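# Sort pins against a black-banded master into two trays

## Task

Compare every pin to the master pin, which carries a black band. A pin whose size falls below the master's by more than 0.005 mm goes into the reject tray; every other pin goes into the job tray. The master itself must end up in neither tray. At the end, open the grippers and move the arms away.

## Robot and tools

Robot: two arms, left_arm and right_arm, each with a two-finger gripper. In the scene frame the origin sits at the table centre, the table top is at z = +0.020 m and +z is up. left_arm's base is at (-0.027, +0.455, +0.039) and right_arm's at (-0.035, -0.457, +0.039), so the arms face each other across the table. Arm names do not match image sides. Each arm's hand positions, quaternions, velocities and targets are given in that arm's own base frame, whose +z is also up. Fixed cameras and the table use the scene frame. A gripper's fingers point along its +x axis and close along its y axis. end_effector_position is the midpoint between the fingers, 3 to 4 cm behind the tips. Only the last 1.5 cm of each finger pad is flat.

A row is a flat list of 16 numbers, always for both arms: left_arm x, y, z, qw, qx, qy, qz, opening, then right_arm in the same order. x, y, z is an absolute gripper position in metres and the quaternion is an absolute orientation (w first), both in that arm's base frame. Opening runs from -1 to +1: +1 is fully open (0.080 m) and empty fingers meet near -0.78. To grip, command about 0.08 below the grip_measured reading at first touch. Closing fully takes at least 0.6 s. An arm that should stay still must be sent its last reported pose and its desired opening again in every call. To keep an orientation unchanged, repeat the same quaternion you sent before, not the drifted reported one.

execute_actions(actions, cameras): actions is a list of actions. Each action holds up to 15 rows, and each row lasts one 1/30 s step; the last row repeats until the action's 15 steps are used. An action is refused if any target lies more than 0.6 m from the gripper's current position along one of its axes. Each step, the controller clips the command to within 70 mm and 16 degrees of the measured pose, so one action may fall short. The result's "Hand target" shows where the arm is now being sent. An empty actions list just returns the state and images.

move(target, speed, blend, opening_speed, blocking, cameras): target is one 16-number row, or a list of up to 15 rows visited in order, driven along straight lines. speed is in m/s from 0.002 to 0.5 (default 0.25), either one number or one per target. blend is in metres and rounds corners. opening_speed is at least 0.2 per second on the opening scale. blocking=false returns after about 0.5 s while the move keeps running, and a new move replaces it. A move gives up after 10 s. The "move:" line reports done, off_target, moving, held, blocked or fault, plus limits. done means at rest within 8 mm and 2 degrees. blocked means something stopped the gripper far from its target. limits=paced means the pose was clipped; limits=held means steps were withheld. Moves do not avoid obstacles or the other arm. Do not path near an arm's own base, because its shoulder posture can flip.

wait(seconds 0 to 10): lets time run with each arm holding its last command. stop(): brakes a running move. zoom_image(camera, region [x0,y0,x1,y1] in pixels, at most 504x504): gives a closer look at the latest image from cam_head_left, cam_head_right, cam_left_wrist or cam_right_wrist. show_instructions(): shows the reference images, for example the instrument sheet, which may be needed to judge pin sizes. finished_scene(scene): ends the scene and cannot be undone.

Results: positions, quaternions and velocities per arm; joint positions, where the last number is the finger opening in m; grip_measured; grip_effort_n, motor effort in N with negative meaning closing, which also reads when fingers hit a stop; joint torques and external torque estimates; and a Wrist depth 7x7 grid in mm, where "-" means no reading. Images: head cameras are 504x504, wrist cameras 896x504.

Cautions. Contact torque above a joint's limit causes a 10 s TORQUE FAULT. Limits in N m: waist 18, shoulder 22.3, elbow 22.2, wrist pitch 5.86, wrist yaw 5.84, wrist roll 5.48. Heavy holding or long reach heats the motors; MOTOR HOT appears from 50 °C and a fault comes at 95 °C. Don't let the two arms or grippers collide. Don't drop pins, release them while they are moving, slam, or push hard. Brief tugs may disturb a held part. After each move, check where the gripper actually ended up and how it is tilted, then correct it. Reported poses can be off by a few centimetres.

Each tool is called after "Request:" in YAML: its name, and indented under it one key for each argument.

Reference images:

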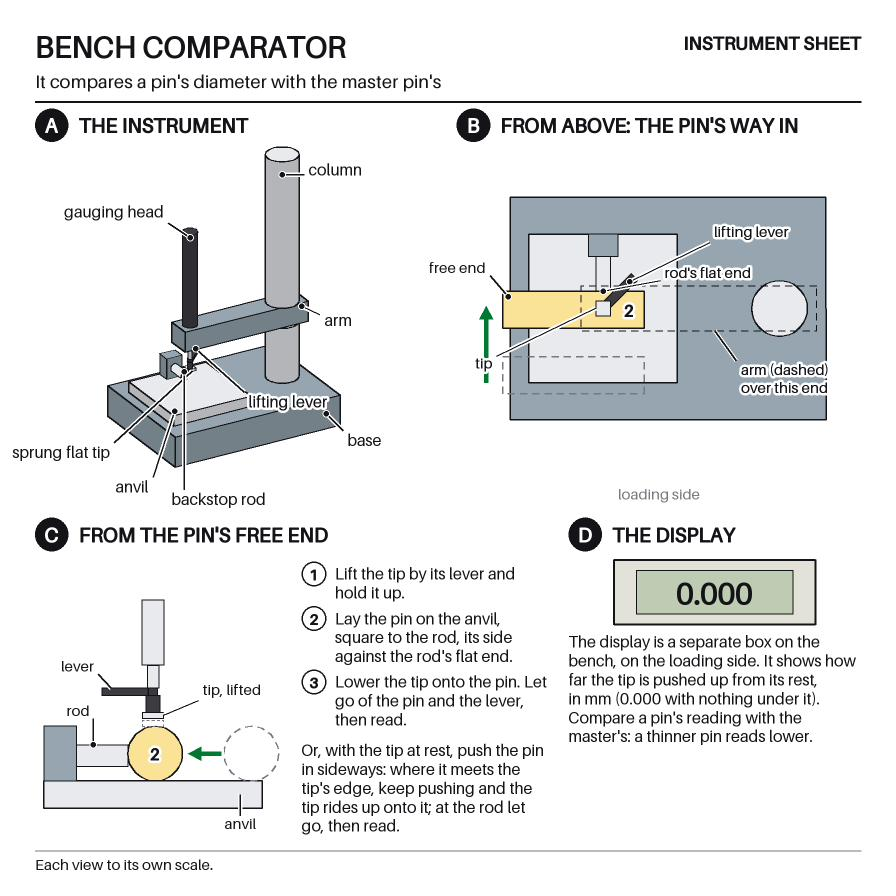

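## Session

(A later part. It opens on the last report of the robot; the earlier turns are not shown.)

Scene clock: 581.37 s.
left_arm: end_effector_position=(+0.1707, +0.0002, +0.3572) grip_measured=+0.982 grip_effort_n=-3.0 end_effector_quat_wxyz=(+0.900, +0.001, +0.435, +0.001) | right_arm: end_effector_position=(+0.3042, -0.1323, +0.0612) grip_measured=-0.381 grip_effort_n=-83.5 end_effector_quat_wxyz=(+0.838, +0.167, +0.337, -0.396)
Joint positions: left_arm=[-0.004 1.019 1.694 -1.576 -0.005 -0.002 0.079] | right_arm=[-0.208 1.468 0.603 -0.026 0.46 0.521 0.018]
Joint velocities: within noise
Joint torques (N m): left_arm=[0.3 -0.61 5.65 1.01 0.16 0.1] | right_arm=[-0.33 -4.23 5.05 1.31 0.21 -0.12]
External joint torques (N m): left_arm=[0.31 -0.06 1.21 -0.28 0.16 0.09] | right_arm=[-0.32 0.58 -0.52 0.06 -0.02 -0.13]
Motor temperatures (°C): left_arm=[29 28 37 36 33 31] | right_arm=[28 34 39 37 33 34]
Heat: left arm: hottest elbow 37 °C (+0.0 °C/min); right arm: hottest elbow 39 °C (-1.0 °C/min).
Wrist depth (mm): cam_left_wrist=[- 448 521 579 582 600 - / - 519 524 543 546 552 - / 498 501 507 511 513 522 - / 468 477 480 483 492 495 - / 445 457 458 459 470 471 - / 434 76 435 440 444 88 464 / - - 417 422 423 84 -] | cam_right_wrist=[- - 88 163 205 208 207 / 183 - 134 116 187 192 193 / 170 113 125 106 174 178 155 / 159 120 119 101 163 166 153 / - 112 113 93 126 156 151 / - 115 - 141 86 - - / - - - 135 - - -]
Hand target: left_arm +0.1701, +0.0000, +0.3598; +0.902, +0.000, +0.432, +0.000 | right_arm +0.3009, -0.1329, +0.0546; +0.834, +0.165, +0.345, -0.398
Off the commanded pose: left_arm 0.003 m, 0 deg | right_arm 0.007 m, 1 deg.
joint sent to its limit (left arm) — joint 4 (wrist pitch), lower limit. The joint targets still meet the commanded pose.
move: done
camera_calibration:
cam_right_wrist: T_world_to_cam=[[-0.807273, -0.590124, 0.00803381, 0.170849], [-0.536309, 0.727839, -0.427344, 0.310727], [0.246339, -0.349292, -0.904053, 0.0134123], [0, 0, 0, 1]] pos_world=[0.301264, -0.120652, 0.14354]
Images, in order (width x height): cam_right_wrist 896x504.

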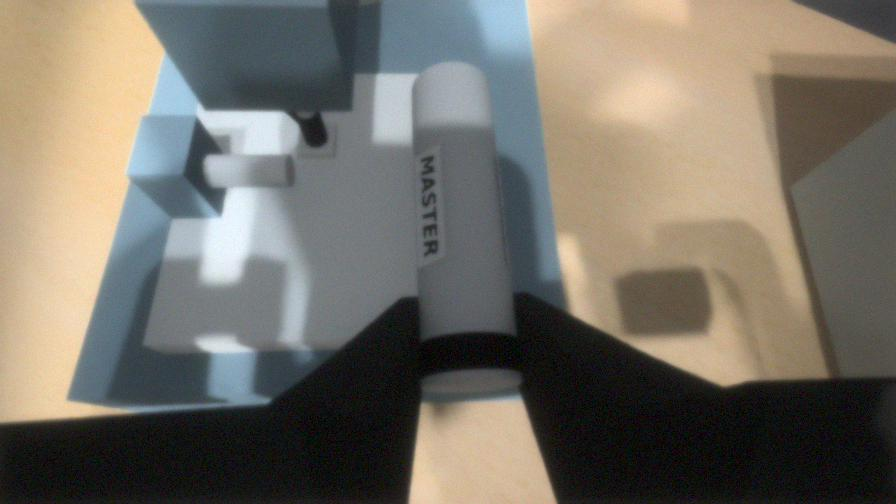

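Request:
move:
  target:
    - [0.17, 0.0, 0.36, 0.9, 0, 0.436, 0, 1, 0.3040, -0.1315, 0.0630, 0.8339, 0.1648, 0.3454, -0.3977, -0.6]
    - [0.17, 0.0, 0.36, 0.9, 0, 0.436, 0, 1, 0.3365, -0.1060, 0.0625, 0.8339, 0.1648, 0.3454, -0.3977, -0.6]
  speed: [0.03,0.022]
  cameras: ["cam_right_wrist"]

Request:
move:
  target:
    - [0.17, 0.0, 0.36, 0.9, 0, 0.436, 0, 1, 0.3340, -0.1077, 0.0620, 0.8339, 0.1648, 0.3454, -0.3977, -0.32]
    - [0.17, 0.0, 0.36, 0.9, 0, 0.436, 0, 1, 0.3330, -0.1085, 0.0620, 0.8339, 0.1648, 0.3454, -0.3977, -0.1]
    - [0.17, 0.0, 0.36, 0.9, 0, 0.436, 0, 1, 0.3050, -0.0780, 0.110, 0.8339, 0.1648, 0.3454, -0.3977, -0.1]
    - [0.17, 0.0, 0.36, 0.9, 0, 0.436, 0, 1, 0.257, -0.099, 0.19, 0.8339, 0.1648, 0.3454, -0.3977, -0.1]
  speed: [0.02,0.02,0.06,0.25]
  opening_speed: 0.4
  cameras: ["cam_right_wrist"]

Request:
zoom_image:
  camera: "cam_right_wrist"
  region: [725, 240, 885, 330]

Request:
zoom_image:
  camera: "cam_right_wrist"
  region: [220, 120, 480, 380]

Scene clock: 592.97 s.
left_arm: end_effector_position=(+0.1707, +0.0002, +0.3572) grip_measured=+0.982 grip_effort_n=-3.0 end_effector_quat_wxyz=(+0.900, +0.001, +0.435, +0.001) | right_arm: end_effector_position=(+0.3296, -0.1106, +0.0621) grip_measured=-0.381 grip_effort_n=-83.5 end_effector_quat_wxyz=(+0.830, +0.162, +0.346, -0.407)
Joint positions: left_arm=[-0.004 1.019 1.694 -1.576 -0.005 -0.002 0.079] | right_arm=[-0.097 1.572 0.727 -0.126 0.545 0.631 0.018]
Joint velocities: within noise
Joint torques (N m): left_arm=[0.3 -0.62 5.65 1.01 0.16 0.1] | right_arm=[0.89 -5.02 7.58 1.23 -0.13 0.06]
External joint torques (N m): left_arm=[0.29 -0.12 1.19 -0.31 0.16 0.1] | right_arm=[0.95 0.48 2.1 0.11 -0.43 0.06]
Motor temperatures (°C): left_arm=[29 28 37 36 33 31] | right_arm=[28 34 39 37 33 34]
Heat: left arm: hottest elbow 37 °C (+0.0 °C/min); right arm: hottest elbow 39 °C (-1.0 °C/min).
Wrist depth (mm): cam_left_wrist=[- 447 511 573 583 600 - / - 519 525 543 543 550 - / 499 502 505 511 513 521 - / 470 479 481 481 490 496 - / 445 456 460 461 470 472 - / 433 76 436 439 443 88 462 / - - 417 421 424 84 -] | cam_right_wrist=[190 193 157 - 165 211 215 / 177 179 134 111 142 195 198 / 165 167 114 107 131 181 183 / 156 156 119 101 123 168 171 / 147 146 112 93 95 157 161 / 140 140 - 143 86 - - / - - - 136 - - -]
Hand target: left_arm +0.1701, +0.0000, +0.3598; +0.902, +0.000, +0.432, +0.000 | right_arm +0.3363, -0.1059, +0.0626; +0.834, +0.165, +0.345, -0.398
Off the commanded pose: left_arm 0.003 m, 0 deg | right_arm 0.008 m, 1 deg.
joint sent to its limit (left arm) — joint 4 (wrist pitch), lower limit. The joint targets still meet the commanded pose.
move: done
camera_calibration:
cam_right_wrist: T_world_to_cam=[[-0.816846, -0.57579, 0.0350434, 0.207253], [-0.535578, 0.734429, -0.416857, 0.308722], [0.214285, -0.359277, -0.908296, 0.0252828], [0, 0, 0, 1]] pos_world=[0.329221, -0.0983171, 0.144395]
Images, in order (width x height): cam_right_wrist 896x504.

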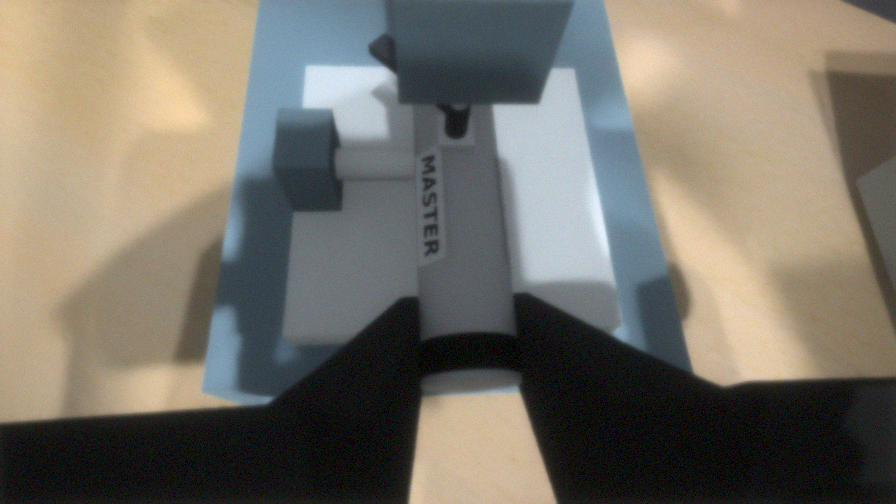

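Scene clock: 597.70 s.
left_arm: end_effector_position=(+0.1707, +0.0002, +0.3572) grip_measured=+0.982 grip_effort_n=-2.6 end_effector_quat_wxyz=(+0.900, +0.001, +0.435, +0.001) | right_arm: end_effector_position=(+0.2562, -0.0985, +0.1851) grip_measured=-0.104 grip_effort_n=14.7 end_effector_quat_wxyz=(+0.831, +0.163, +0.351, -0.399)
Joint positions: left_arm=[-0.004 1.019 1.694 -1.576 -0.005 -0.002 0.079] | right_arm=[-0.083 1.105 0.902 -0.775 0.537 0.637 0.03]
Joint velocities: within noise
Joint torques (N m): left_arm=[0.29 -0.61 5.65 1.01 0.16 0.09] | right_arm=[-0.21 -4.44 8.07 0.91 0.22 -0.13]
External joint torques (N m): left_arm=[0.29 -0.06 1.17 -0.31 0.16 0.09] | right_arm=[-0.2 -1.46 1.69 -0.22 -0.06 -0.13]
Motor temperatures (°C): left_arm=[29 28 37 36 33 31] | right_arm=[28 35 39 37 33 34]
Heat: left arm: hottest elbow 37 °C (+0.0 °C/min); right arm: hottest elbow 39 °C (-1.0 °C/min).
Wrist depth (mm): cam_left_wrist=[- 445 516 576 582 596 - / - 520 525 541 547 552 - / 498 502 507 511 513 521 - / 469 477 482 482 491 497 - / 448 456 462 460 469 473 - / 430 76 437 441 444 88 462 / - - 415 421 424 84 -] | cam_right_wrist=[348 350 219 365 359 - - / 323 327 210 311 345 331 - / 302 307 238 291 321 213 210 / 285 287 246 268 298 226 222 / 269 271 222 273 103 235 237 / 256 - - 263 84 - - / - - - 251 - - -]
Hand target: left_arm +0.1701, +0.0000, +0.3598; +0.902, +0.000, +0.432, +0.000 | right_arm +0.2569, -0.0990, +0.1899; +0.834, +0.165, +0.345, -0.398
Off the commanded pose: left_arm 0.003 m, 0 deg | right_arm 0.005 m, 1 deg.
joint sent to its limit (left arm) — joint 4 (wrist pitch), lower limit. The joint targets still meet the commanded pose.
move: done
camera_calibration:
cam_right_wrist: T_world_to_cam=[[-0.808154, -0.588098, 0.0320698, 0.147044], [-0.547974, 0.730824, -0.406966, 0.312863], [0.215898, -0.346464, -0.91288, 0.158807], [0, 0, 0, 1]] pos_world=[0.255988, -0.0871504, 0.26758]
Images, in order (width x height): cam_right_wrist 896x504.

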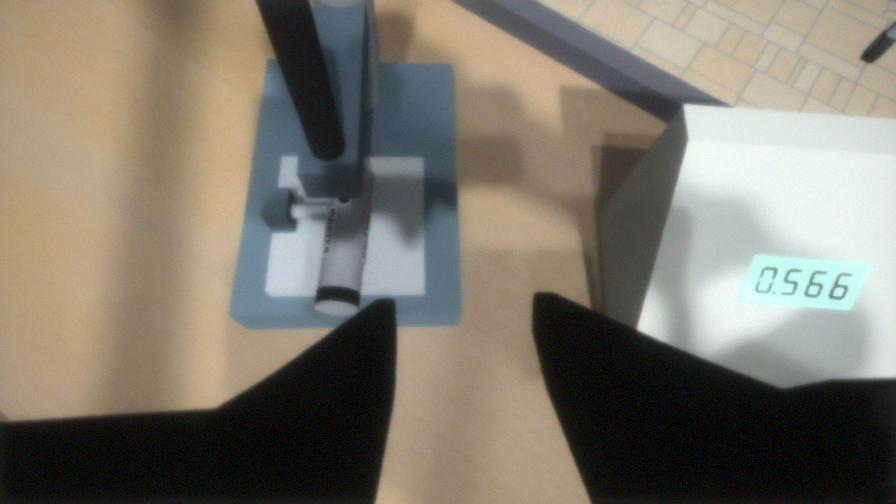

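Scaled by 3.150 from the camera's 896x504 image, which has a finer 1280x720 frame.

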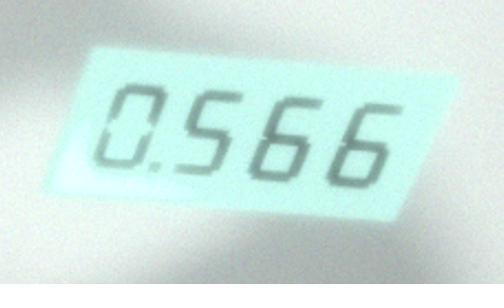

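Scaled by 1.938 from the camera's 896x504 image, which has a finer 1280x720 frame.

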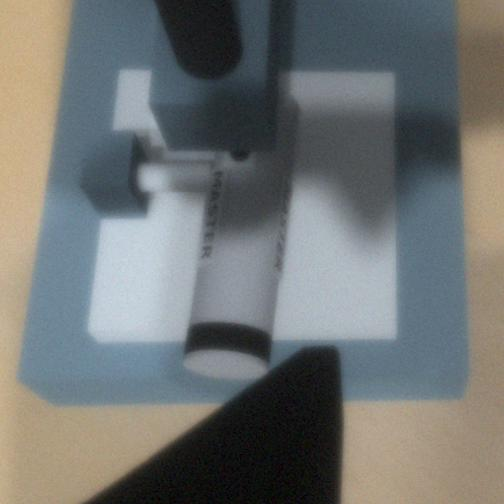

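Request:
wait:
  seconds: 0.5
  cameras: ["cam_right_wrist"]

Request:
zoom_image:
  camera: "cam_right_wrist"
  region: [725, 240, 885, 330]

Scene clock: 608.50 s.
left_arm: end_effector_position=(+0.1707, +0.0002, +0.3572) grip_measured=+0.982 grip_effort_n=-2.6 end_effector_quat_wxyz=(+0.900, +0.001, +0.435, +0.001) | right_arm: end_effector_position=(+0.2562, -0.0985, +0.1851) grip_measured=-0.104 grip_effort_n=14.2 end_effector_quat_wxyz=(+0.831, +0.163, +0.351, -0.399)
Joint positions: left_arm=[-0.004 1.019 1.694 -1.576 -0.005 -0.002 0.079] | right_arm=[-0.083 1.105 0.902 -0.775 0.537 0.637 0.03]
Joint velocities: within noise
Joint torques (N m): left_arm=[0.29 -0.62 5.65 1 0.15 0.1] | right_arm=[-0.22 -4.45 8.08 0.92 0.22 -0.13]
External joint torques (N m): left_arm=[0.29 0.02 1.16 -0.29 0.16 0.1] | right_arm=[-0.23 -1.45 1.71 -0.2 -0.06 -0.13]
Motor temperatures (°C): left_arm=[29 28 37 36 33 31] | right_arm=[28 35 40 37 33 34]
Heat: left arm: hottest elbow 37 °C (+0.0 °C/min); right arm: hottest elbow 40 °C (+0.0 °C/min).
Wrist depth (mm): cam_left_wrist=[- 447 517 574 583 596 - / - 519 521 542 545 554 - / 497 501 507 512 514 520 - / 468 477 483 481 490 499 - / 447 456 458 461 470 475 - / 432 76 437 442 443 88 465 / - - 416 423 425 84 -] | cam_right_wrist=[346 351 219 364 358 - - / 323 328 210 311 344 332 - / 302 307 239 290 322 213 210 / 284 287 246 269 298 226 223 / 268 270 223 273 103 235 237 / 256 - - 263 84 - - / - - - 251 - - -]
Hand target: left_arm +0.1701, +0.0000, +0.3598; +0.902, +0.000, +0.432, +0.000 | right_arm +0.2570, -0.0990, +0.1900; +0.834, +0.165, +0.345, -0.398
Tool commands: left_gripper/opening=+1.0 right_gripper/opening=-0.1
Off the commanded pose: left_arm 0.003 m, 0 deg | right_arm 0.005 m, 1 deg.
wait: 0.50 s; at rest from the start
camera_calibration:
cam_right_wrist: T_world_to_cam=[[-0.808154, -0.588098, 0.0320698, 0.147044], [-0.547974, 0.730824, -0.406966, 0.312863], [0.215898, -0.346464, -0.91288, 0.158807], [0, 0, 0, 1]] pos_world=[0.255988, -0.0871504, 0.26758]
Images, in order (width x height): cam_right_wrist 896x504.

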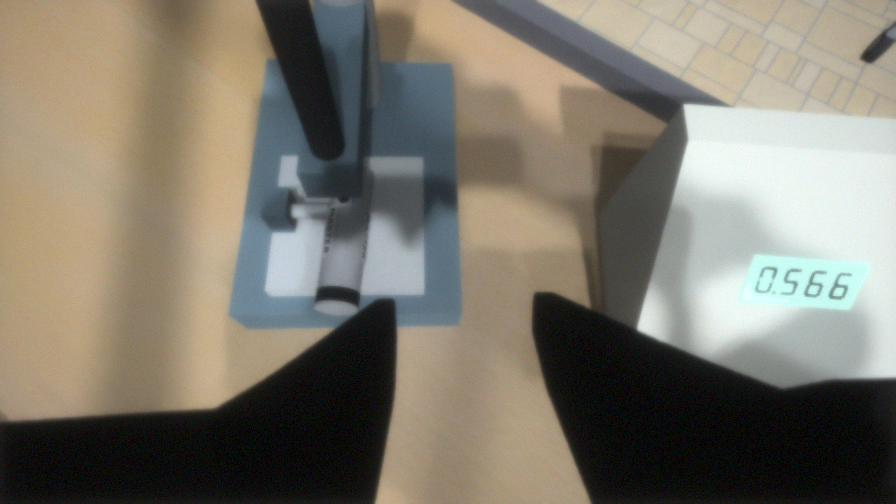

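Scaled by 3.150 from the camera's 896x504 image, which has a finer 1280x720 frame.

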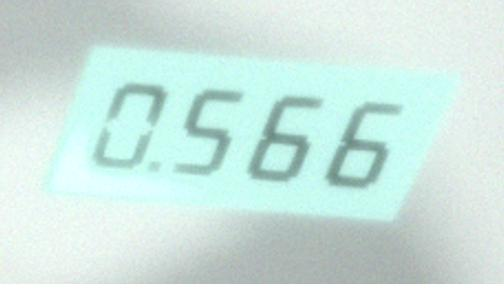

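Request:
move:
  target:
    - [0.17, 0.0, 0.36, 0.9, 0, 0.436, 0, 1, 0.22, 0.05, 0.14, 0.9239, 0, 0.3827, 0, 0.0]
    - [0.17, 0.0, 0.36, 0.9, 0, 0.436, 0, 1, 0.205, 0.145, 0.07, 0.9239, 0, 0.3827, 0, 0.0]
  speed: [0.25,0.2]
  blend: [0.03,0]
  cameras: ["cam_right_wrist"]

Scene clock: 628.10 s.
left_arm: end_effector_position=(+0.1707, +0.0002, +0.3572) grip_measured=+0.982 grip_effort_n=-2.6 end_effector_quat_wxyz=(+0.900, +0.001, +0.435, +0.001) | right_arm: end_effector_position=(+0.2046, +0.1441, +0.0700) grip_measured=-0.004 grip_effort_n=14.7 end_effector_quat_wxyz=(+0.923, -0.001, +0.384, +0.001)
Joint positions: left_arm=[-0.004 1.019 1.694 -1.576 -0.005 -0.002 0.079] | right_arm=[0.971 1.158 0.468 -0.368 0.62 0.801 0.035]
Joint velocities: within noise
Joint torques (N m): left_arm=[0.29 -0.62 5.65 1.01 0.15 0.1] | right_arm=[0.22 -2.84 6.47 1.1 0.48 0.12]
External joint torques (N m): left_arm=[0.29 -0.05 1.18 -0.3 0.16 0.09] | right_arm=[0.22 -0.08 0.71 0.09 0.14 0.12]
Motor temperatures (°C): left_arm=[29 28 37 36 33 31] | right_arm=[28 35 41 37 33 34]
Heat: left arm: hottest elbow 37 °C (+0.0 °C/min); right arm: hottest elbow 41 °C (+2.0 °C/min).
Wrist depth (mm): cam_left_wrist=[- 447 517 579 580 594 - / - 518 525 543 546 553 - / 500 502 508 510 514 521 - / 468 475 481 480 490 494 - / 445 455 461 461 471 473 - / 433 76 435 440 445 88 464 / - - 416 419 426 84 -] | cam_right_wrist=[200 207 209 216 217 222 228 / 193 194 196 200 201 206 211 / 180 183 185 181 190 193 196 / 169 171 173 171 178 181 183 / 160 161 162 161 93 169 172 / 152 - - 155 91 - - / - - - 147 - - -]
Hand target: left_arm +0.1701, +0.0000, +0.3598; +0.902, +0.000, +0.432, +0.000 | right_arm +0.2050, +0.1450, +0.0699; +0.924, +0.000, +0.383, +0.000
Off the commanded pose: left_arm 0.003 m, 0 deg | right_arm 0.001 m, 0 deg.
joint sent to its limit (left arm) — joint 4 (wrist pitch), lower limit. The joint targets still meet the commanded pose.
move: done
camera_calibration:
cam_right_wrist: T_world_to_cam=[[-0.0483867, -0.998555, 0.0233679, 0.156079], [-0.91046, 0.0344727, -0.412159, 0.235259], [0.410758, -0.0412186, -0.910812, 0.0648745], [0, 0, 0, 1]] pos_world=[0.195098, 0.150418, 0.152405]
Images, in order (width x height): cam_right_wrist 896x504.

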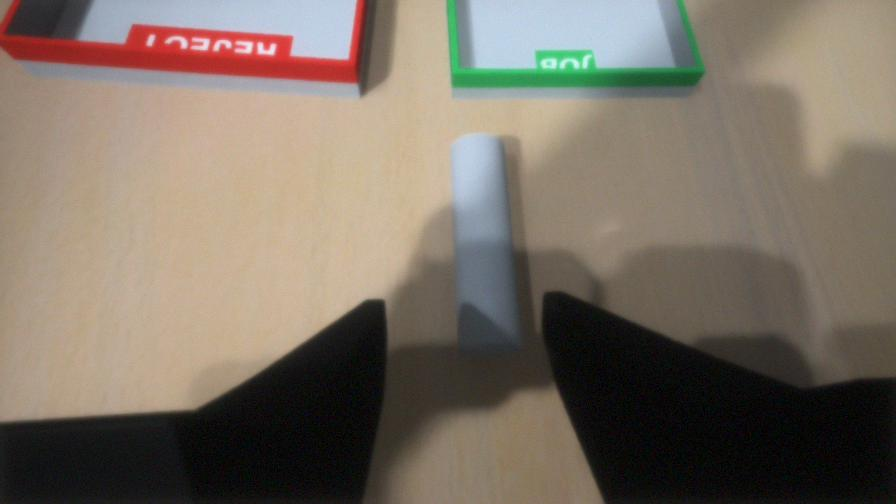

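Request:
move:
  target:
    - [0.17, 0.0, 0.36, 0.9, 0, 0.436, 0, 1, 0.224, 0.136, 0.030, 0.9239, 0, 0.3827, 0, 0.0]
    - [0.17, 0.0, 0.36, 0.9, 0, 0.436, 0, 1, 0.226, 0.136, 0.0175, 0.9239, 0, 0.3827, 0, 0.0]
    - [0.17, 0.0, 0.36, 0.9, 0, 0.436, 0, 1, 0.226, 0.136, 0.0175, 0.9239, 0, 0.3827, 0, -0.6]
  speed: [0.1,0.04,0.04]
  opening_speed: 0.6
  cameras: ["cam_right_wrist"]

Scene clock: 635.40 s.
left_arm: end_effector_position=(+0.1707, +0.0002, +0.3572) grip_measured=+0.982 grip_effort_n=-3.0 end_effector_quat_wxyz=(+0.900, +0.001, +0.435, +0.001) | right_arm: end_effector_position=(+0.2273, +0.1381, +0.0207) grip_measured=-0.383 grip_effort_n=-83.5 end_effector_quat_wxyz=(+0.925, +0.005, +0.379, +0.001)
Joint positions: left_arm=[-0.004 1.019 1.694 -1.576 -0.005 -0.002 0.079] | right_arm=[0.852 1.371 0.337 0.057 0.561 0.681 0.018]
Joint velocities: within noise
Joint torques (N m): left_arm=[0.3 -0.62 5.65 1.01 0.16 0.1] | right_arm=[-0.2 -3.39 4.63 1.15 0.24 -0.12]
External joint torques (N m): left_arm=[0.3 -0.09 1.18 -0.32 0.16 0.1] | right_arm=[-0.22 -0.04 -0.18 0.04 -0.05 -0.13]
Motor temperatures (°C): left_arm=[29 28 37 36 33 31] | right_arm=[28 34 41 37 33 34]
Heat: left arm: hottest elbow 37 °C (+0.0 °C/min); right arm: hottest elbow 41 °C (+1.0 °C/min).
Wrist depth (mm): cam_left_wrist=[- 446 517 580 579 599 - / - 516 523 543 544 553 - / 502 501 507 511 515 520 - / 469 477 482 480 489 495 - / 445 457 460 461 469 473 - / 432 76 437 442 443 88 462 / - - 417 421 423 84 -] | cam_right_wrist=[143 144 148 149 150 151 158 / 137 138 140 120 143 144 146 / 128 128 130 113 133 134 135 / 121 120 121 103 124 125 126 / 112 113 115 95 115 119 118 / 107 108 - 93 87 - - / - - - 102 - - -]
Hand target: left_arm +0.1701, +0.0000, +0.3598; +0.902, +0.000, +0.432, +0.000 | right_arm +0.2260, +0.1360, +0.0176; +0.924, +0.000, +0.383, +0.000
Off the commanded pose: left_arm 0.003 m, 0 deg | right_arm 0.004 m, 1 deg.
joint sent to its limit (left arm) — joint 4 (wrist pitch), lower limit. The joint targets still meet the commanded pose.
move: done
camera_calibration:
cam_right_wrist: T_world_to_cam=[[-0.0519326, -0.99857, 0.0127175, 0.15336], [-0.905981, 0.0417524, -0.421254, 0.234044], [0.42012, -0.0333986, -0.906854, 0.00714371], [0, 0, 0, 1]] pos_world=[0.217002, 0.143607, 0.10312]
Images, in order (width x height): cam_right_wrist 896x504.

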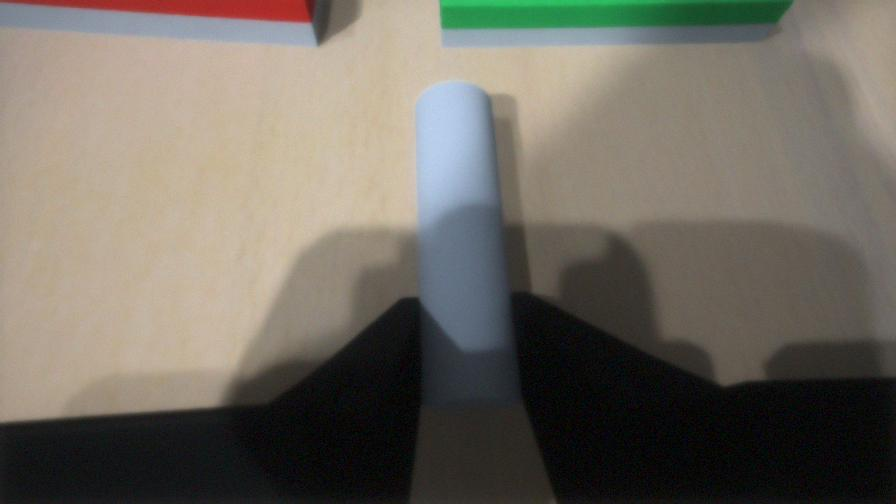

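Now carry A to the reject tray.

Request:
move:
  target:
    - [0.17, 0.0, 0.36, 0.9, 0, 0.436, 0, 1, 0.226, 0.136, 0.10, 0.9239, 0, 0.3827, 0, -0.6]
    - [0.17, 0.0, 0.36, 0.9, 0, 0.436, 0, 1, 0.36, 0.20, 0.14, 0.9239, 0, 0.3827, 0, -0.6]
    - [0.17, 0.0, 0.36, 0.9, 0, 0.436, 0, 1, 0.482, 0.225, 0.11, 0.9239, 0, 0.3827, 0, -0.6]
  speed: [0.1,0.2,0.15]
  blend: [0.02,0.03,0]
  cameras: ["cam_right_wrist","cam_head_left"]

Scene clock: 645.63 s.
left_arm: end_effector_position=(+0.1707, +0.0002, +0.3572) grip_measured=+0.982 grip_effort_n=-2.6 end_effector_quat_wxyz=(+0.900, +0.001, +0.435, +0.001) | right_arm: end_effector_position=(+0.4774, +0.2229, +0.1048) grip_measured=-0.383 grip_effort_n=-83.5 end_effector_quat_wxyz=(+0.921, -0.002, +0.390, -0.002)
Joint positions: left_arm=[-0.004 1.019 1.694 -1.576 -0.005 -0.002 0.079] | right_arm=[0.541 2.08 1.563 -0.362 0.371 0.404 0.018]
Joint velocities: within noise
Joint torques (N m): left_arm=[0.29 -0.61 5.66 1.01 0.16 0.09] | right_arm=[-0.08 -11.34 8.88 1.28 0.24 -0.13]
External joint torques (N m): left_arm=[0.29 0.01 1.16 -0.3 0.17 0.09] | right_arm=[-0.02 -1.29 2.52 0.01 0.05 -0.13]
Motor temperatures (°C): left_arm=[29 28 37 36 33 31] | right_arm=[28 34 41 37 33 34]
Heat: left arm: hottest elbow 37 °C (+0.0 °C/min); right arm: hottest elbow 41 °C (+2.0 °C/min).
Wrist depth (mm): cam_left_wrist=[- 447 517 577 581 353 - / - 518 525 541 544 444 - / 498 502 507 513 513 516 - / 469 478 481 481 488 499 - / 446 457 460 463 470 473 - / 433 76 438 443 444 88 462 / - - 416 422 426 84 -] | cam_right_wrist=[- 223 227 230 237 241 206 / 210 210 214 120 221 223 196 / 195 198 202 111 208 211 210 / 184 186 186 102 192 199 202 / 174 176 176 95 172 186 186 / 168 169 - 91 87 - - / - - - 162 - - -]
Hand target: left_arm +0.1701, +0.0000, +0.3598; +0.902, +0.000, +0.432, +0.000 | right_arm +0.4819, +0.2248, +0.1101; +0.924, +0.000, +0.383, +0.000
Off the commanded pose: left_arm 0.003 m, 0 deg | right_arm 0.007 m, 1 deg.
joint sent to its limit (left arm) — joint 4 (wrist pitch), lower limit. The joint targets still meet the commanded pose.
move: done
camera_calibration:
cam_right_wrist: T_world_to_cam=[[-0.0514815, -0.998247, 0.0291894, 0.247932], [-0.915467, 0.0354919, -0.400826, 0.496259], [0.399087, -0.047357, -0.915689, -0.00480245], [0, 0, 0, 1]] pos_world=[0.468989, 0.229656, 0.187279]
Images, in order (width x height): cam_head_left 504x504, cam_right_wrist 896x504.

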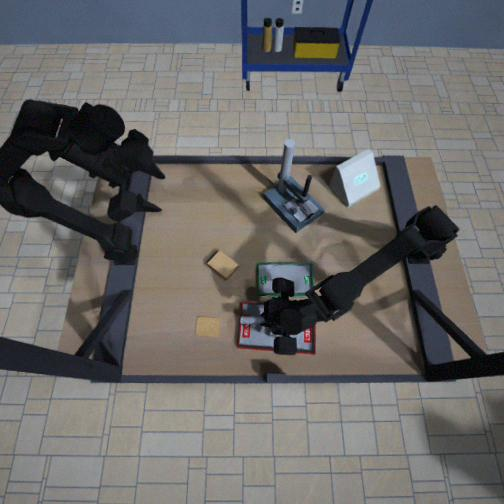

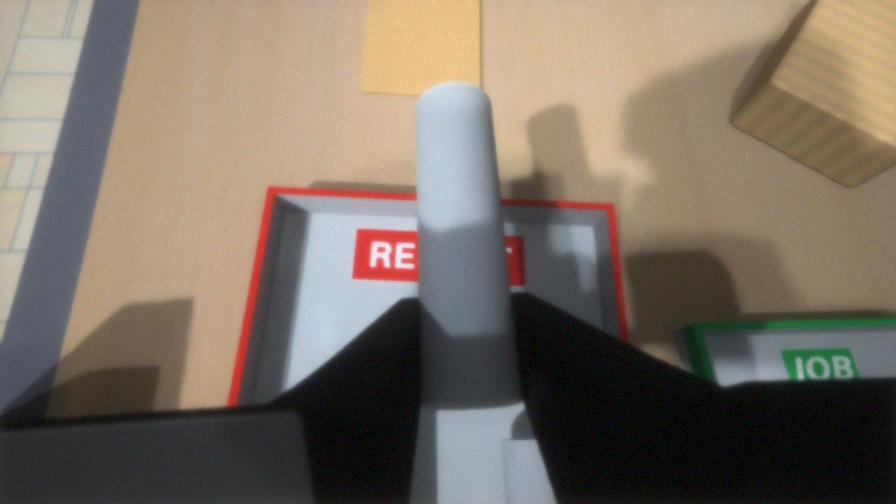

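Request:
move:
  target:
    - [0.17, 0.0, 0.36, 0.9, 0, 0.436, 0, 1, 0.474, 0.226, 0.06, 0.9239, 0, 0.3827, 0, -0.6]
    - [0.17, 0.0, 0.36, 0.9, 0, 0.436, 0, 1, 0.471, 0.226, 0.042, 0.9239, 0, 0.3827, 0, -0.6]
  speed: [0.1,0.05]
  cameras: ["cam_right_wrist"]

Scene clock: 652.30 s.
left_arm: end_effector_position=(+0.1707, +0.0002, +0.3572) grip_measured=+0.982 grip_effort_n=-2.6 end_effector_quat_wxyz=(+0.900, +0.001, +0.435, +0.001) | right_arm: end_effector_position=(+0.4707, +0.2252, +0.0434) grip_measured=-0.383 grip_effort_n=-83.5 end_effector_quat_wxyz=(+0.923, -0.001, +0.384, +0.001)
Joint positions: left_arm=[-0.004 1.019 1.694 -1.576 -0.005 -0.002 0.079] | right_arm=[0.553 2.149 1.401 -0.12 0.379 0.41 0.018]
Joint velocities: within noise
Joint torques (N m): left_arm=[0.29 -0.61 5.65 1.01 0.15 0.1] | right_arm=[0.16 -11.29 6.22 1.55 0.3 0.12]
External joint torques (N m): left_arm=[0.3 -0.14 1.25 -0.3 0.16 0.09] | right_arm=[0.18 -1.35 0.37 0.29 0.11 0.12]
Motor temperatures (°C): left_arm=[29 28 37 36 33 31] | right_arm=[28 38 41 37 33 34]
Heat: left arm: hottest elbow 37 °C (+0.0 °C/min); right arm: hottest elbow 41 °C (+2.0 °C/min).
Wrist depth (mm): cam_left_wrist=[- 447 516 577 583 420 - / - 519 526 543 535 473 - / 497 501 509 512 514 518 - / 471 477 479 480 492 494 - / 446 457 460 460 471 476 - / 435 76 436 441 443 88 462 / - - 416 421 424 84 -] | cam_right_wrist=[150 151 153 156 159 162 164 / 139 136 138 122 140 150 153 / 131 129 132 112 135 138 143 / 123 120 124 103 127 127 129 / 118 113 116 95 119 119 123 / - 110 - 92 87 - - / - - - 106 89 - -]
Hand target: left_arm +0.1701, +0.0000, +0.3598; +0.902, +0.000, +0.432, +0.000 | right_arm +0.4709, +0.2261, +0.0419; +0.924, +0.000, +0.383, +0.000
Off the commanded pose: left_arm 0.003 m, 0 deg | right_arm 0.002 m, 0 deg.
joint sent to its limit (left arm) — joint 4 (wrist pitch), lower limit. The joint targets still meet the commanded pose.
move: done
camera_calibration:
cam_right_wrist: T_world_to_cam=[[-0.0481828, -0.998537, 0.0245325, 0.250388], [-0.910582, 0.0338179, -0.411943, 0.464028], [0.410511, -0.0421874, -0.910879, -0.0649422], [0, 0, 0, 1]] pos_world=[0.461259, 0.23159, 0.125856]
Images, in order (width x height): cam_right_wrist 896x504.

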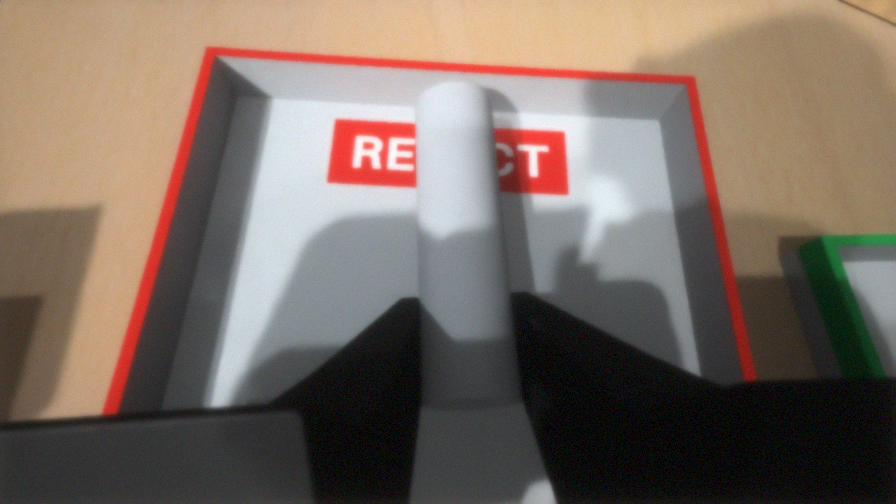

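Request:
move:
  target:
    - [0.17, 0.0, 0.36, 0.9, 0, 0.436, 0, 1, 0.472, 0.226, 0.032, 0.9239, 0, 0.3827, 0, -0.6]
    - [0.17, 0.0, 0.36, 0.9, 0, 0.436, 0, 1, 0.472, 0.226, 0.027, 0.9239, 0, 0.3827, 0, -0.6]
  speed: [0.03,0.03]
  cameras: ["cam_right_wrist"]

Scene clock: 657.77 s.
left_arm: end_effector_position=(+0.1707, +0.0002, +0.3572) grip_measured=+0.982 grip_effort_n=-3.0 end_effector_quat_wxyz=(+0.900, +0.001, +0.435, +0.001) | right_arm: end_effector_position=(+0.4743, +0.2271, +0.0376) grip_measured=-0.383 grip_effort_n=-83.5 end_effector_quat_wxyz=(+0.927, +0.004, +0.375, +0.002)
Joint positions: left_arm=[-0.004 1.019 1.694 -1.576 -0.005 -0.002 0.079] | right_arm=[0.553 2.168 1.391 -0.069 0.381 0.41 0.018]
Joint velocities: within noise
Joint torques (N m): left_arm=[0.3 -0.61 5.65 1 0.15 0.09] | right_arm=[0.06 -9.92 5.52 1.33 0.22 0.09]
External joint torques (N m): left_arm=[0.29 -0.06 1.2 -0.3 0.16 0.09] | right_arm=[0.06 0.18 -0.34 0.03 0.03 0.09]
Motor temperatures (°C): left_arm=[29 28 37 36 33 31] | right_arm=[28 39 41 38 33 34]
Heat: left arm: hottest elbow 37 °C (+0.0 °C/min); right arm: hottest elbow 41 °C (+2.0 °C/min).
Wrist depth (mm): cam_left_wrist=[- 447 516 576 584 423 - / - 515 525 542 538 467 - / 499 499 506 512 511 521 - / 469 479 482 482 493 496 - / 446 456 459 462 469 473 - / 434 76 436 442 445 88 464 / - - 417 424 425 84 -] | cam_right_wrist=[150 151 153 154 157 158 160 / 139 135 135 125 134 143 148 / 130 127 129 111 132 133 138 / 122 118 122 102 123 123 129 / 115 112 113 95 115 115 118 / - - - 93 87 - - / - - - 103 101 - -]
Hand target: left_arm +0.1701, +0.0000, +0.3598; +0.902, +0.000, +0.432, +0.000 | right_arm +0.4718, +0.2260, +0.0271; +0.924, +0.000, +0.383, +0.000
Off the commanded pose: left_arm 0.003 m, 0 deg | right_arm 0.011 m, 1 deg.
joint sent to its limit (left arm) — joint 4 (wrist pitch), lower limit. The joint targets still meet the commanded pose.
move: off_target (right_arm)
camera_calibration:
cam_right_wrist: T_world_to_cam=[[-0.0495525, -0.998693, 0.012523, 0.253777], [-0.902094, 0.0393708, -0.429741, 0.460179], [0.428686, -0.0325917, -0.902866, -0.0827179], [0, 0, 0, 1]] pos_world=[0.46316, 0.232631, 0.119896]
Images, in order (width x height): cam_right_wrist 896x504.

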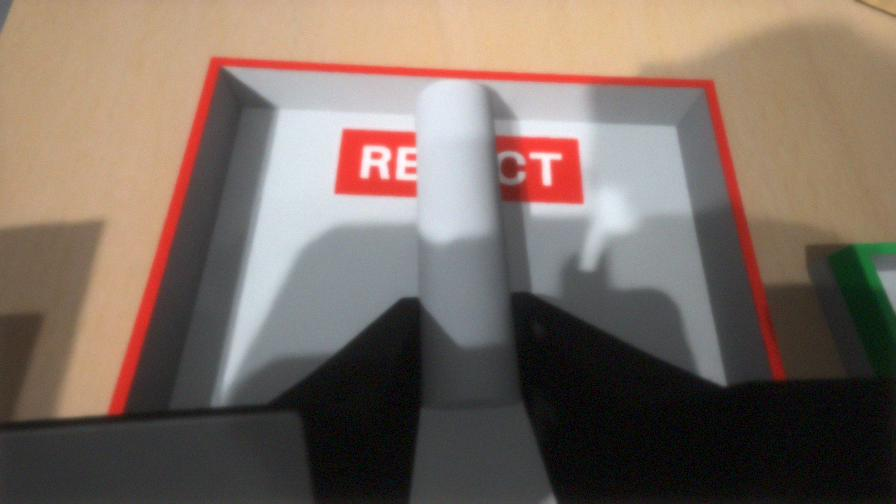

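Request:
move:
  target:
    - [0.17, 0.0, 0.36, 0.9, 0, 0.436, 0, 1, 0.466, 0.226, 0.038, 0.9239, 0, 0.3827, 0, -0.6]
    - [0.17, 0.0, 0.36, 0.9, 0, 0.436, 0, 1, 0.466, 0.226, 0.028, 0.9239, 0, 0.3827, 0, -0.6]
  speed: [0.03,0.03]
  cameras: ["cam_right_wrist"]

Scene clock: 665.13 s.
left_arm: end_effector_position=(+0.1707, +0.0002, +0.3572) grip_measured=+0.982 grip_effort_n=-3.0 end_effector_quat_wxyz=(+0.900, +0.001, +0.435, +0.001) | right_arm: end_effector_position=(+0.4702, +0.2266, +0.0354) grip_measured=-0.383 grip_effort_n=-83.5 end_effector_quat_wxyz=(+0.927, +0.003, +0.375, +0.000)
Joint positions: left_arm=[-0.004 1.019 1.694 -1.576 -0.005 -0.002 0.079] | right_arm=[0.558 2.162 1.372 -0.06 0.388 0.414 0.018]
Joint velocities: within noise
Joint torques (N m): left_arm=[0.29 -0.62 5.65 1.01 0.16 0.1] | right_arm=[0.21 -11.17 4.8 1.15 0.11 0.14]
External joint torques (N m): left_arm=[0.3 -0.19 1.26 -0.31 0.16 0.1] | right_arm=[0.21 -1.12 -1.05 -0.16 -0.09 0.14]
Motor temperatures (°C): left_arm=[29 28 37 36 33 31] | right_arm=[28 40 41 37 33 34]
Heat: left arm: hottest elbow 37 °C (+0.0 °C/min); right arm: hottest elbow 41 °C (+1.0 °C/min).
Wrist depth (mm): cam_left_wrist=[- 445 518 576 584 425 - / - 516 523 543 535 486 - / 500 502 508 511 512 518 - / 468 477 482 479 492 495 - / 447 456 461 460 470 473 - / 432 76 436 442 444 88 462 / - - 416 420 425 84 -] | cam_right_wrist=[150 151 153 155 157 159 161 / 138 134 136 129 137 143 149 / 129 126 129 111 132 134 138 / 121 117 121 102 123 123 124 / 114 110 113 95 115 114 118 / - 106 - 92 87 - - / - - - 103 89 - -]
Hand target: left_arm +0.1701, +0.0000, +0.3598; +0.902, +0.000, +0.432, +0.000 | right_arm +0.4660, +0.2260, +0.0280; +0.924, +0.000, +0.383, +0.000
Off the commanded pose: left_arm 0.003 m, 0 deg | right_arm 0.009 m, 1 deg.
joint sent to its limit (left arm) — joint 4 (wrist pitch), lower limit. The joint targets still meet the commanded pose.
move: off_target (right_arm)
camera_calibration:
cam_right_wrist: T_world_to_cam=[[-0.0524246, -0.998488, 0.0165477, 0.254261], [-0.902362, 0.0402663, -0.429093, 0.455484], [0.427778, -0.0374271, -0.903109, -0.0814491], [0, 0, 0, 1]] pos_world=[0.459183, 0.232487, 0.11768]
Images, in order (width x height): cam_right_wrist 896x504.

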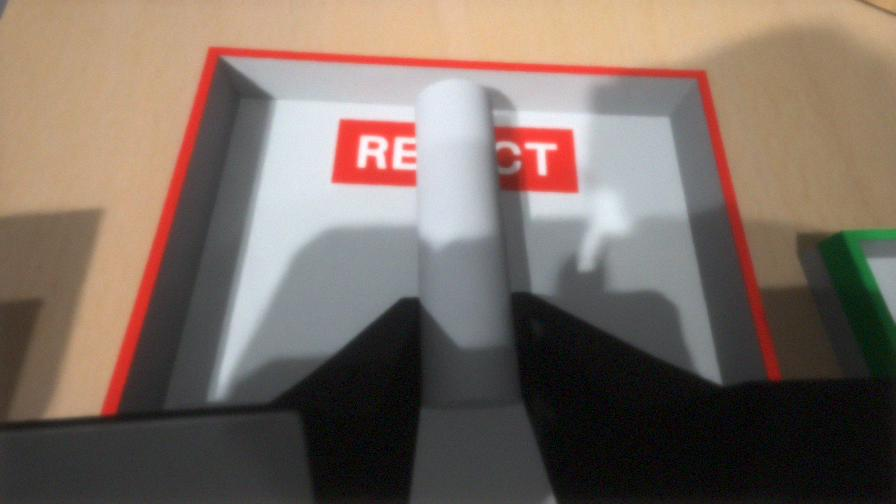

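Request:
move:
  target:
    - [0.17, 0.0, 0.36, 0.9, 0, 0.436, 0, 1, 0.466, 0.226, 0.028, 0.9239, 0, 0.3827, 0, -0.36]
    - [0.17, 0.0, 0.36, 0.9, 0, 0.436, 0, 1, 0.467, 0.226, 0.033, 0.9239, 0, 0.3827, 0, -0.24]
  speed: [0.03,0.03]
  opening_speed: 0.3
  cameras: ["cam_right_wrist"]

Scene clock: 669.93 s.
left_arm: end_effector_position=(+0.1707, +0.0002, +0.3572) grip_measured=+0.982 grip_effort_n=-3.0 end_effector_quat_wxyz=(+0.900, +0.001, +0.435, +0.001) | right_arm: end_effector_position=(+0.4686, +0.2261, +0.0340) grip_measured=-0.245 grip_effort_n=15.1 end_effector_quat_wxyz=(+0.925, +0.000, +0.380, +0.000)
Joint positions: left_arm=[-0.004 1.019 1.694 -1.576 -0.005 -0.002 0.079] | right_arm=[0.559 2.162 1.374 -0.075 0.387 0.415 0.024]
Joint velocities: within noise
Joint torques (N m): left_arm=[0.29 -0.61 5.65 1.01 0.16 0.1] | right_arm=[0.07 -12.02 5.78 0.97 0.13 0.07]
External joint torques (N m): left_arm=[0.29 -0.16 1.24 -0.31 0.17 0.1] | right_arm=[0.14 -2.06 0 -0.3 -0.07 0.06]
Motor temperatures (°C): left_arm=[29 28 37 36 33 31] | right_arm=[28 41 41 37 33 34]
Heat: left arm: hottest elbow 37 °C (+0.0 °C/min); right arm: hottest shoulder 41 °C (+6.0 °C/min).
Wrist depth (mm): cam_left_wrist=[- 446 516 577 583 429 - / - 517 526 544 535 488 - / 499 499 508 512 515 516 - / 470 475 483 480 491 496 - / 446 456 460 462 469 472 - / 433 76 433 442 444 88 462 / - - 417 420 423 84 -] | cam_right_wrist=[142 144 130 150 151 154 156 / 133 130 133 114 136 139 144 / 125 122 125 107 128 129 134 / 118 113 117 100 120 120 121 / 111 108 110 92 105 112 117 / - - - 89 85 - - / - - - 100 86 - -]
Hand target: left_arm +0.1701, +0.0000, +0.3598; +0.902, +0.000, +0.432, +0.000 | right_arm +0.4670, +0.2261, +0.0330; +0.924, +0.000, +0.383, +0.000
Off the commanded pose: left_arm 0.003 m, 0 deg | right_arm 0.002 m, 0 deg.
joint sent to its limit (left arm) — joint 4 (wrist pitch), lower limit. The joint targets still meet the commanded pose.
move: done
camera_calibration:
cam_right_wrist: T_world_to_cam=[[-0.0518784, -0.998406, 0.022242, 0.253158], [-0.907098, 0.0377948, -0.41922, 0.455935], [0.417711, -0.0419241, -0.907612, -0.0761177], [0, 0, 0, 1]] pos_world=[0.458506, 0.232332, 0.116421]
Images, in order (width x height): cam_right_wrist 896x504.

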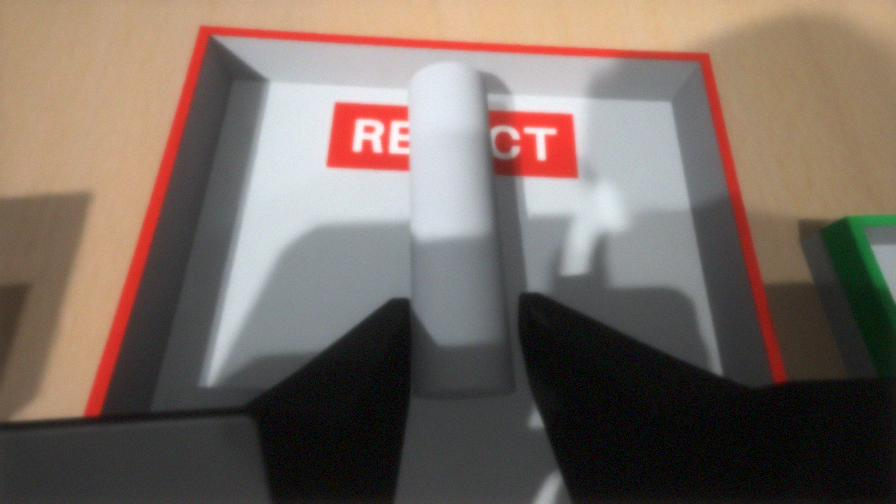

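Request:
move:
  target:
    - [0.17, 0.0, 0.36, 0.9, 0, 0.436, 0, 1, 0.444, 0.226, 0.062, 0.9239, 0, 0.3827, 0, -0.2]
    - [0.17, 0.0, 0.36, 0.9, 0, 0.436, 0, 1, 0.38, 0.20, 0.16, 0.9239, 0, 0.3827, 0, -0.2]
    - [0.17, 0.0, 0.36, 0.9, 0, 0.436, 0, 1, 0.28, 0.15, 0.22, 0.9239, 0, 0.3827, 0, 0.0]
  speed: [0.06,0.15,0.25]
  blend: [0.005,0.02,0]

Request:
zoom_image:
  camera: "cam_head_left"
  region: [120, 140, 440, 390]

Scene clock: 678.20 s.
left_arm: end_effector_position=(+0.1707, +0.0002, +0.3572) grip_measured=+0.982 grip_effort_n=-2.6 end_effector_quat_wxyz=(+0.900, +0.001, +0.435, +0.001) | right_arm: end_effector_position=(+0.2818, +0.1511, +0.2206) grip_measured=-0.004 grip_effort_n=14.2 end_effector_quat_wxyz=(+0.924, +0.000, +0.383, +0.001)
Joint positions: left_arm=[-0.004 1.019 1.694 -1.576 -0.005 -0.002 0.079] | right_arm=[0.71 1.261 1.125 -0.785 0.477 0.545 0.035]
Joint velocities: within noise
Joint torques (N m): left_arm=[0.28 -0.61 5.66 1 0.15 0.09] | right_arm=[0.22 -6.09 6.23 0.98 0.38 0.13]
External joint torques (N m): left_arm=[0.28 -0.07 1.21 -0.3 0.16 0.09] | right_arm=[0.24 -1.87 -0.29 -0.25 0.13 0.13]
Motor temperatures (°C): left_arm=[29 28 37 36 33 31] | right_arm=[28 42 41 37 33 34]
Heat: left arm: hottest elbow 37 °C (+0.0 °C/min); right arm: hottest shoulder 42 °C (+7.1 °C/min).
Wrist depth (mm): cam_left_wrist=[- 447 517 578 583 598 - / - 521 526 542 543 558 - / 498 502 508 510 514 521 - / 467 475 480 482 491 495 - / 445 456 460 460 470 473 - / 433 76 436 440 444 88 464 / - - 414 422 425 84 -] | cam_right_wrist=[- 399 405 410 400 425 430 / - 369 371 379 388 393 397 / 310 340 345 354 359 367 369 / - 321 323 329 335 342 318 / - 306 97 311 93 322 317 / 294 - - 296 82 - - / - - - 281 - - -]
Hand target: left_arm +0.1701, +0.0000, +0.3598; +0.902, +0.000, +0.432, +0.000 | right_arm +0.2800, +0.1500, +0.2200; +0.924, +0.000, +0.383, +0.000
Off the commanded pose: left_arm 0.003 m, 0 deg | right_arm 0.002 m, 0 deg.
joint sent to its limit (left arm) — joint 4 (wrist pitch), lower limit. The joint targets still meet the commanded pose.
move: done
camera_calibration:
cam_left_wrist: T_world_to_cam=[[-0.01507, -0.999286, 0.0346524, -0.00337765], [-0.944749, 0.00288094, -0.327783, 0.310679], [0.327449, -0.0376775, -0.944117, 0.361158], [0, 0, 0, 1]] pos_world=[0.175202, 0.00933724, 0.442928]
cam_right_wrist: T_world_to_cam=[[-0.0485478, -0.998569, 0.0224165, 0.163523], [-0.909762, 0.0349442, -0.413658, 0.367481], [0.412282, -0.0404758, -0.910157, 0.169926], [0, 0, 0, 1]] pos_world=[0.272202, 0.157325, 0.303005]

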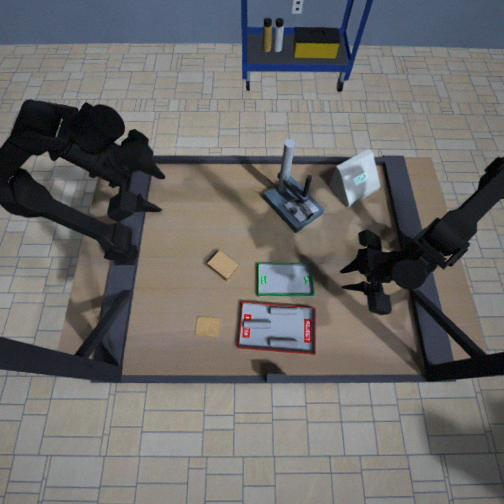

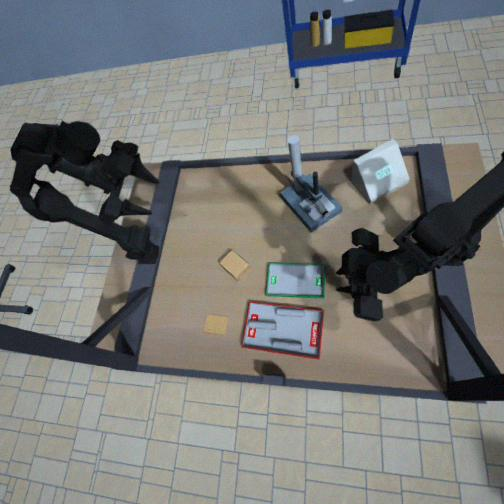

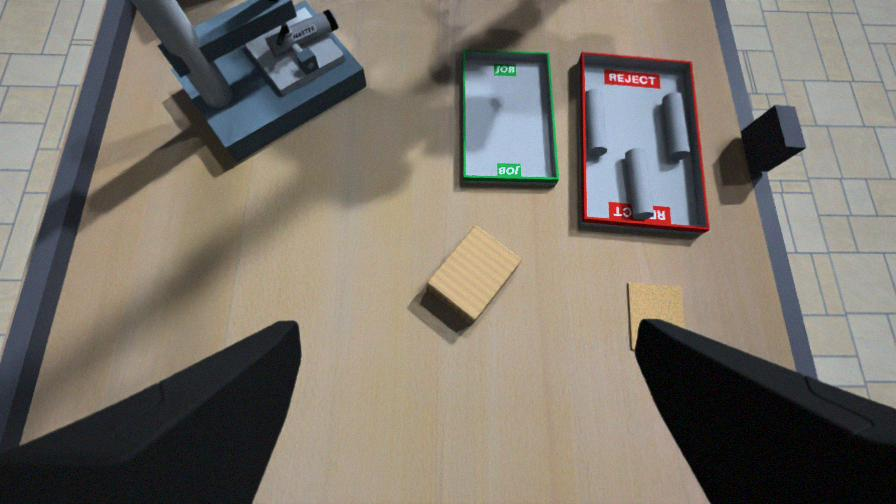

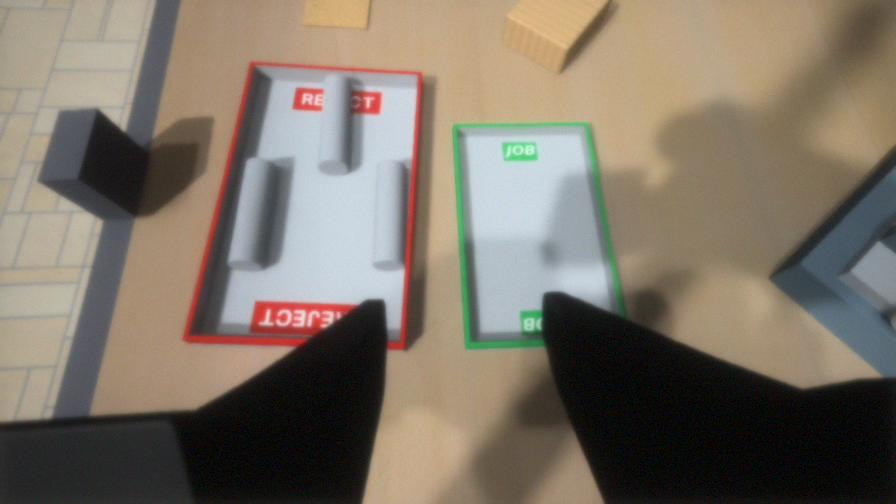

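Scaled by 1.575 from the camera's 504x504 image, which has a finer 720x720 frame.

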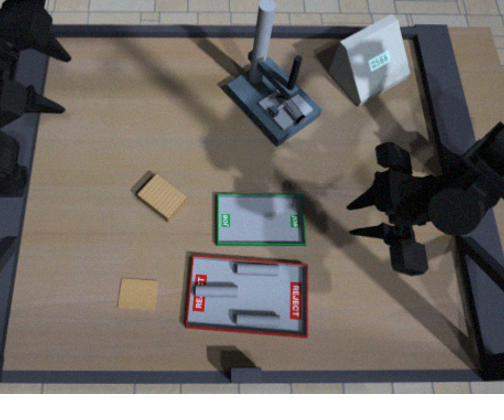

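Request:
finished_scene:
  scene: 2

The scene is finished: the task was done.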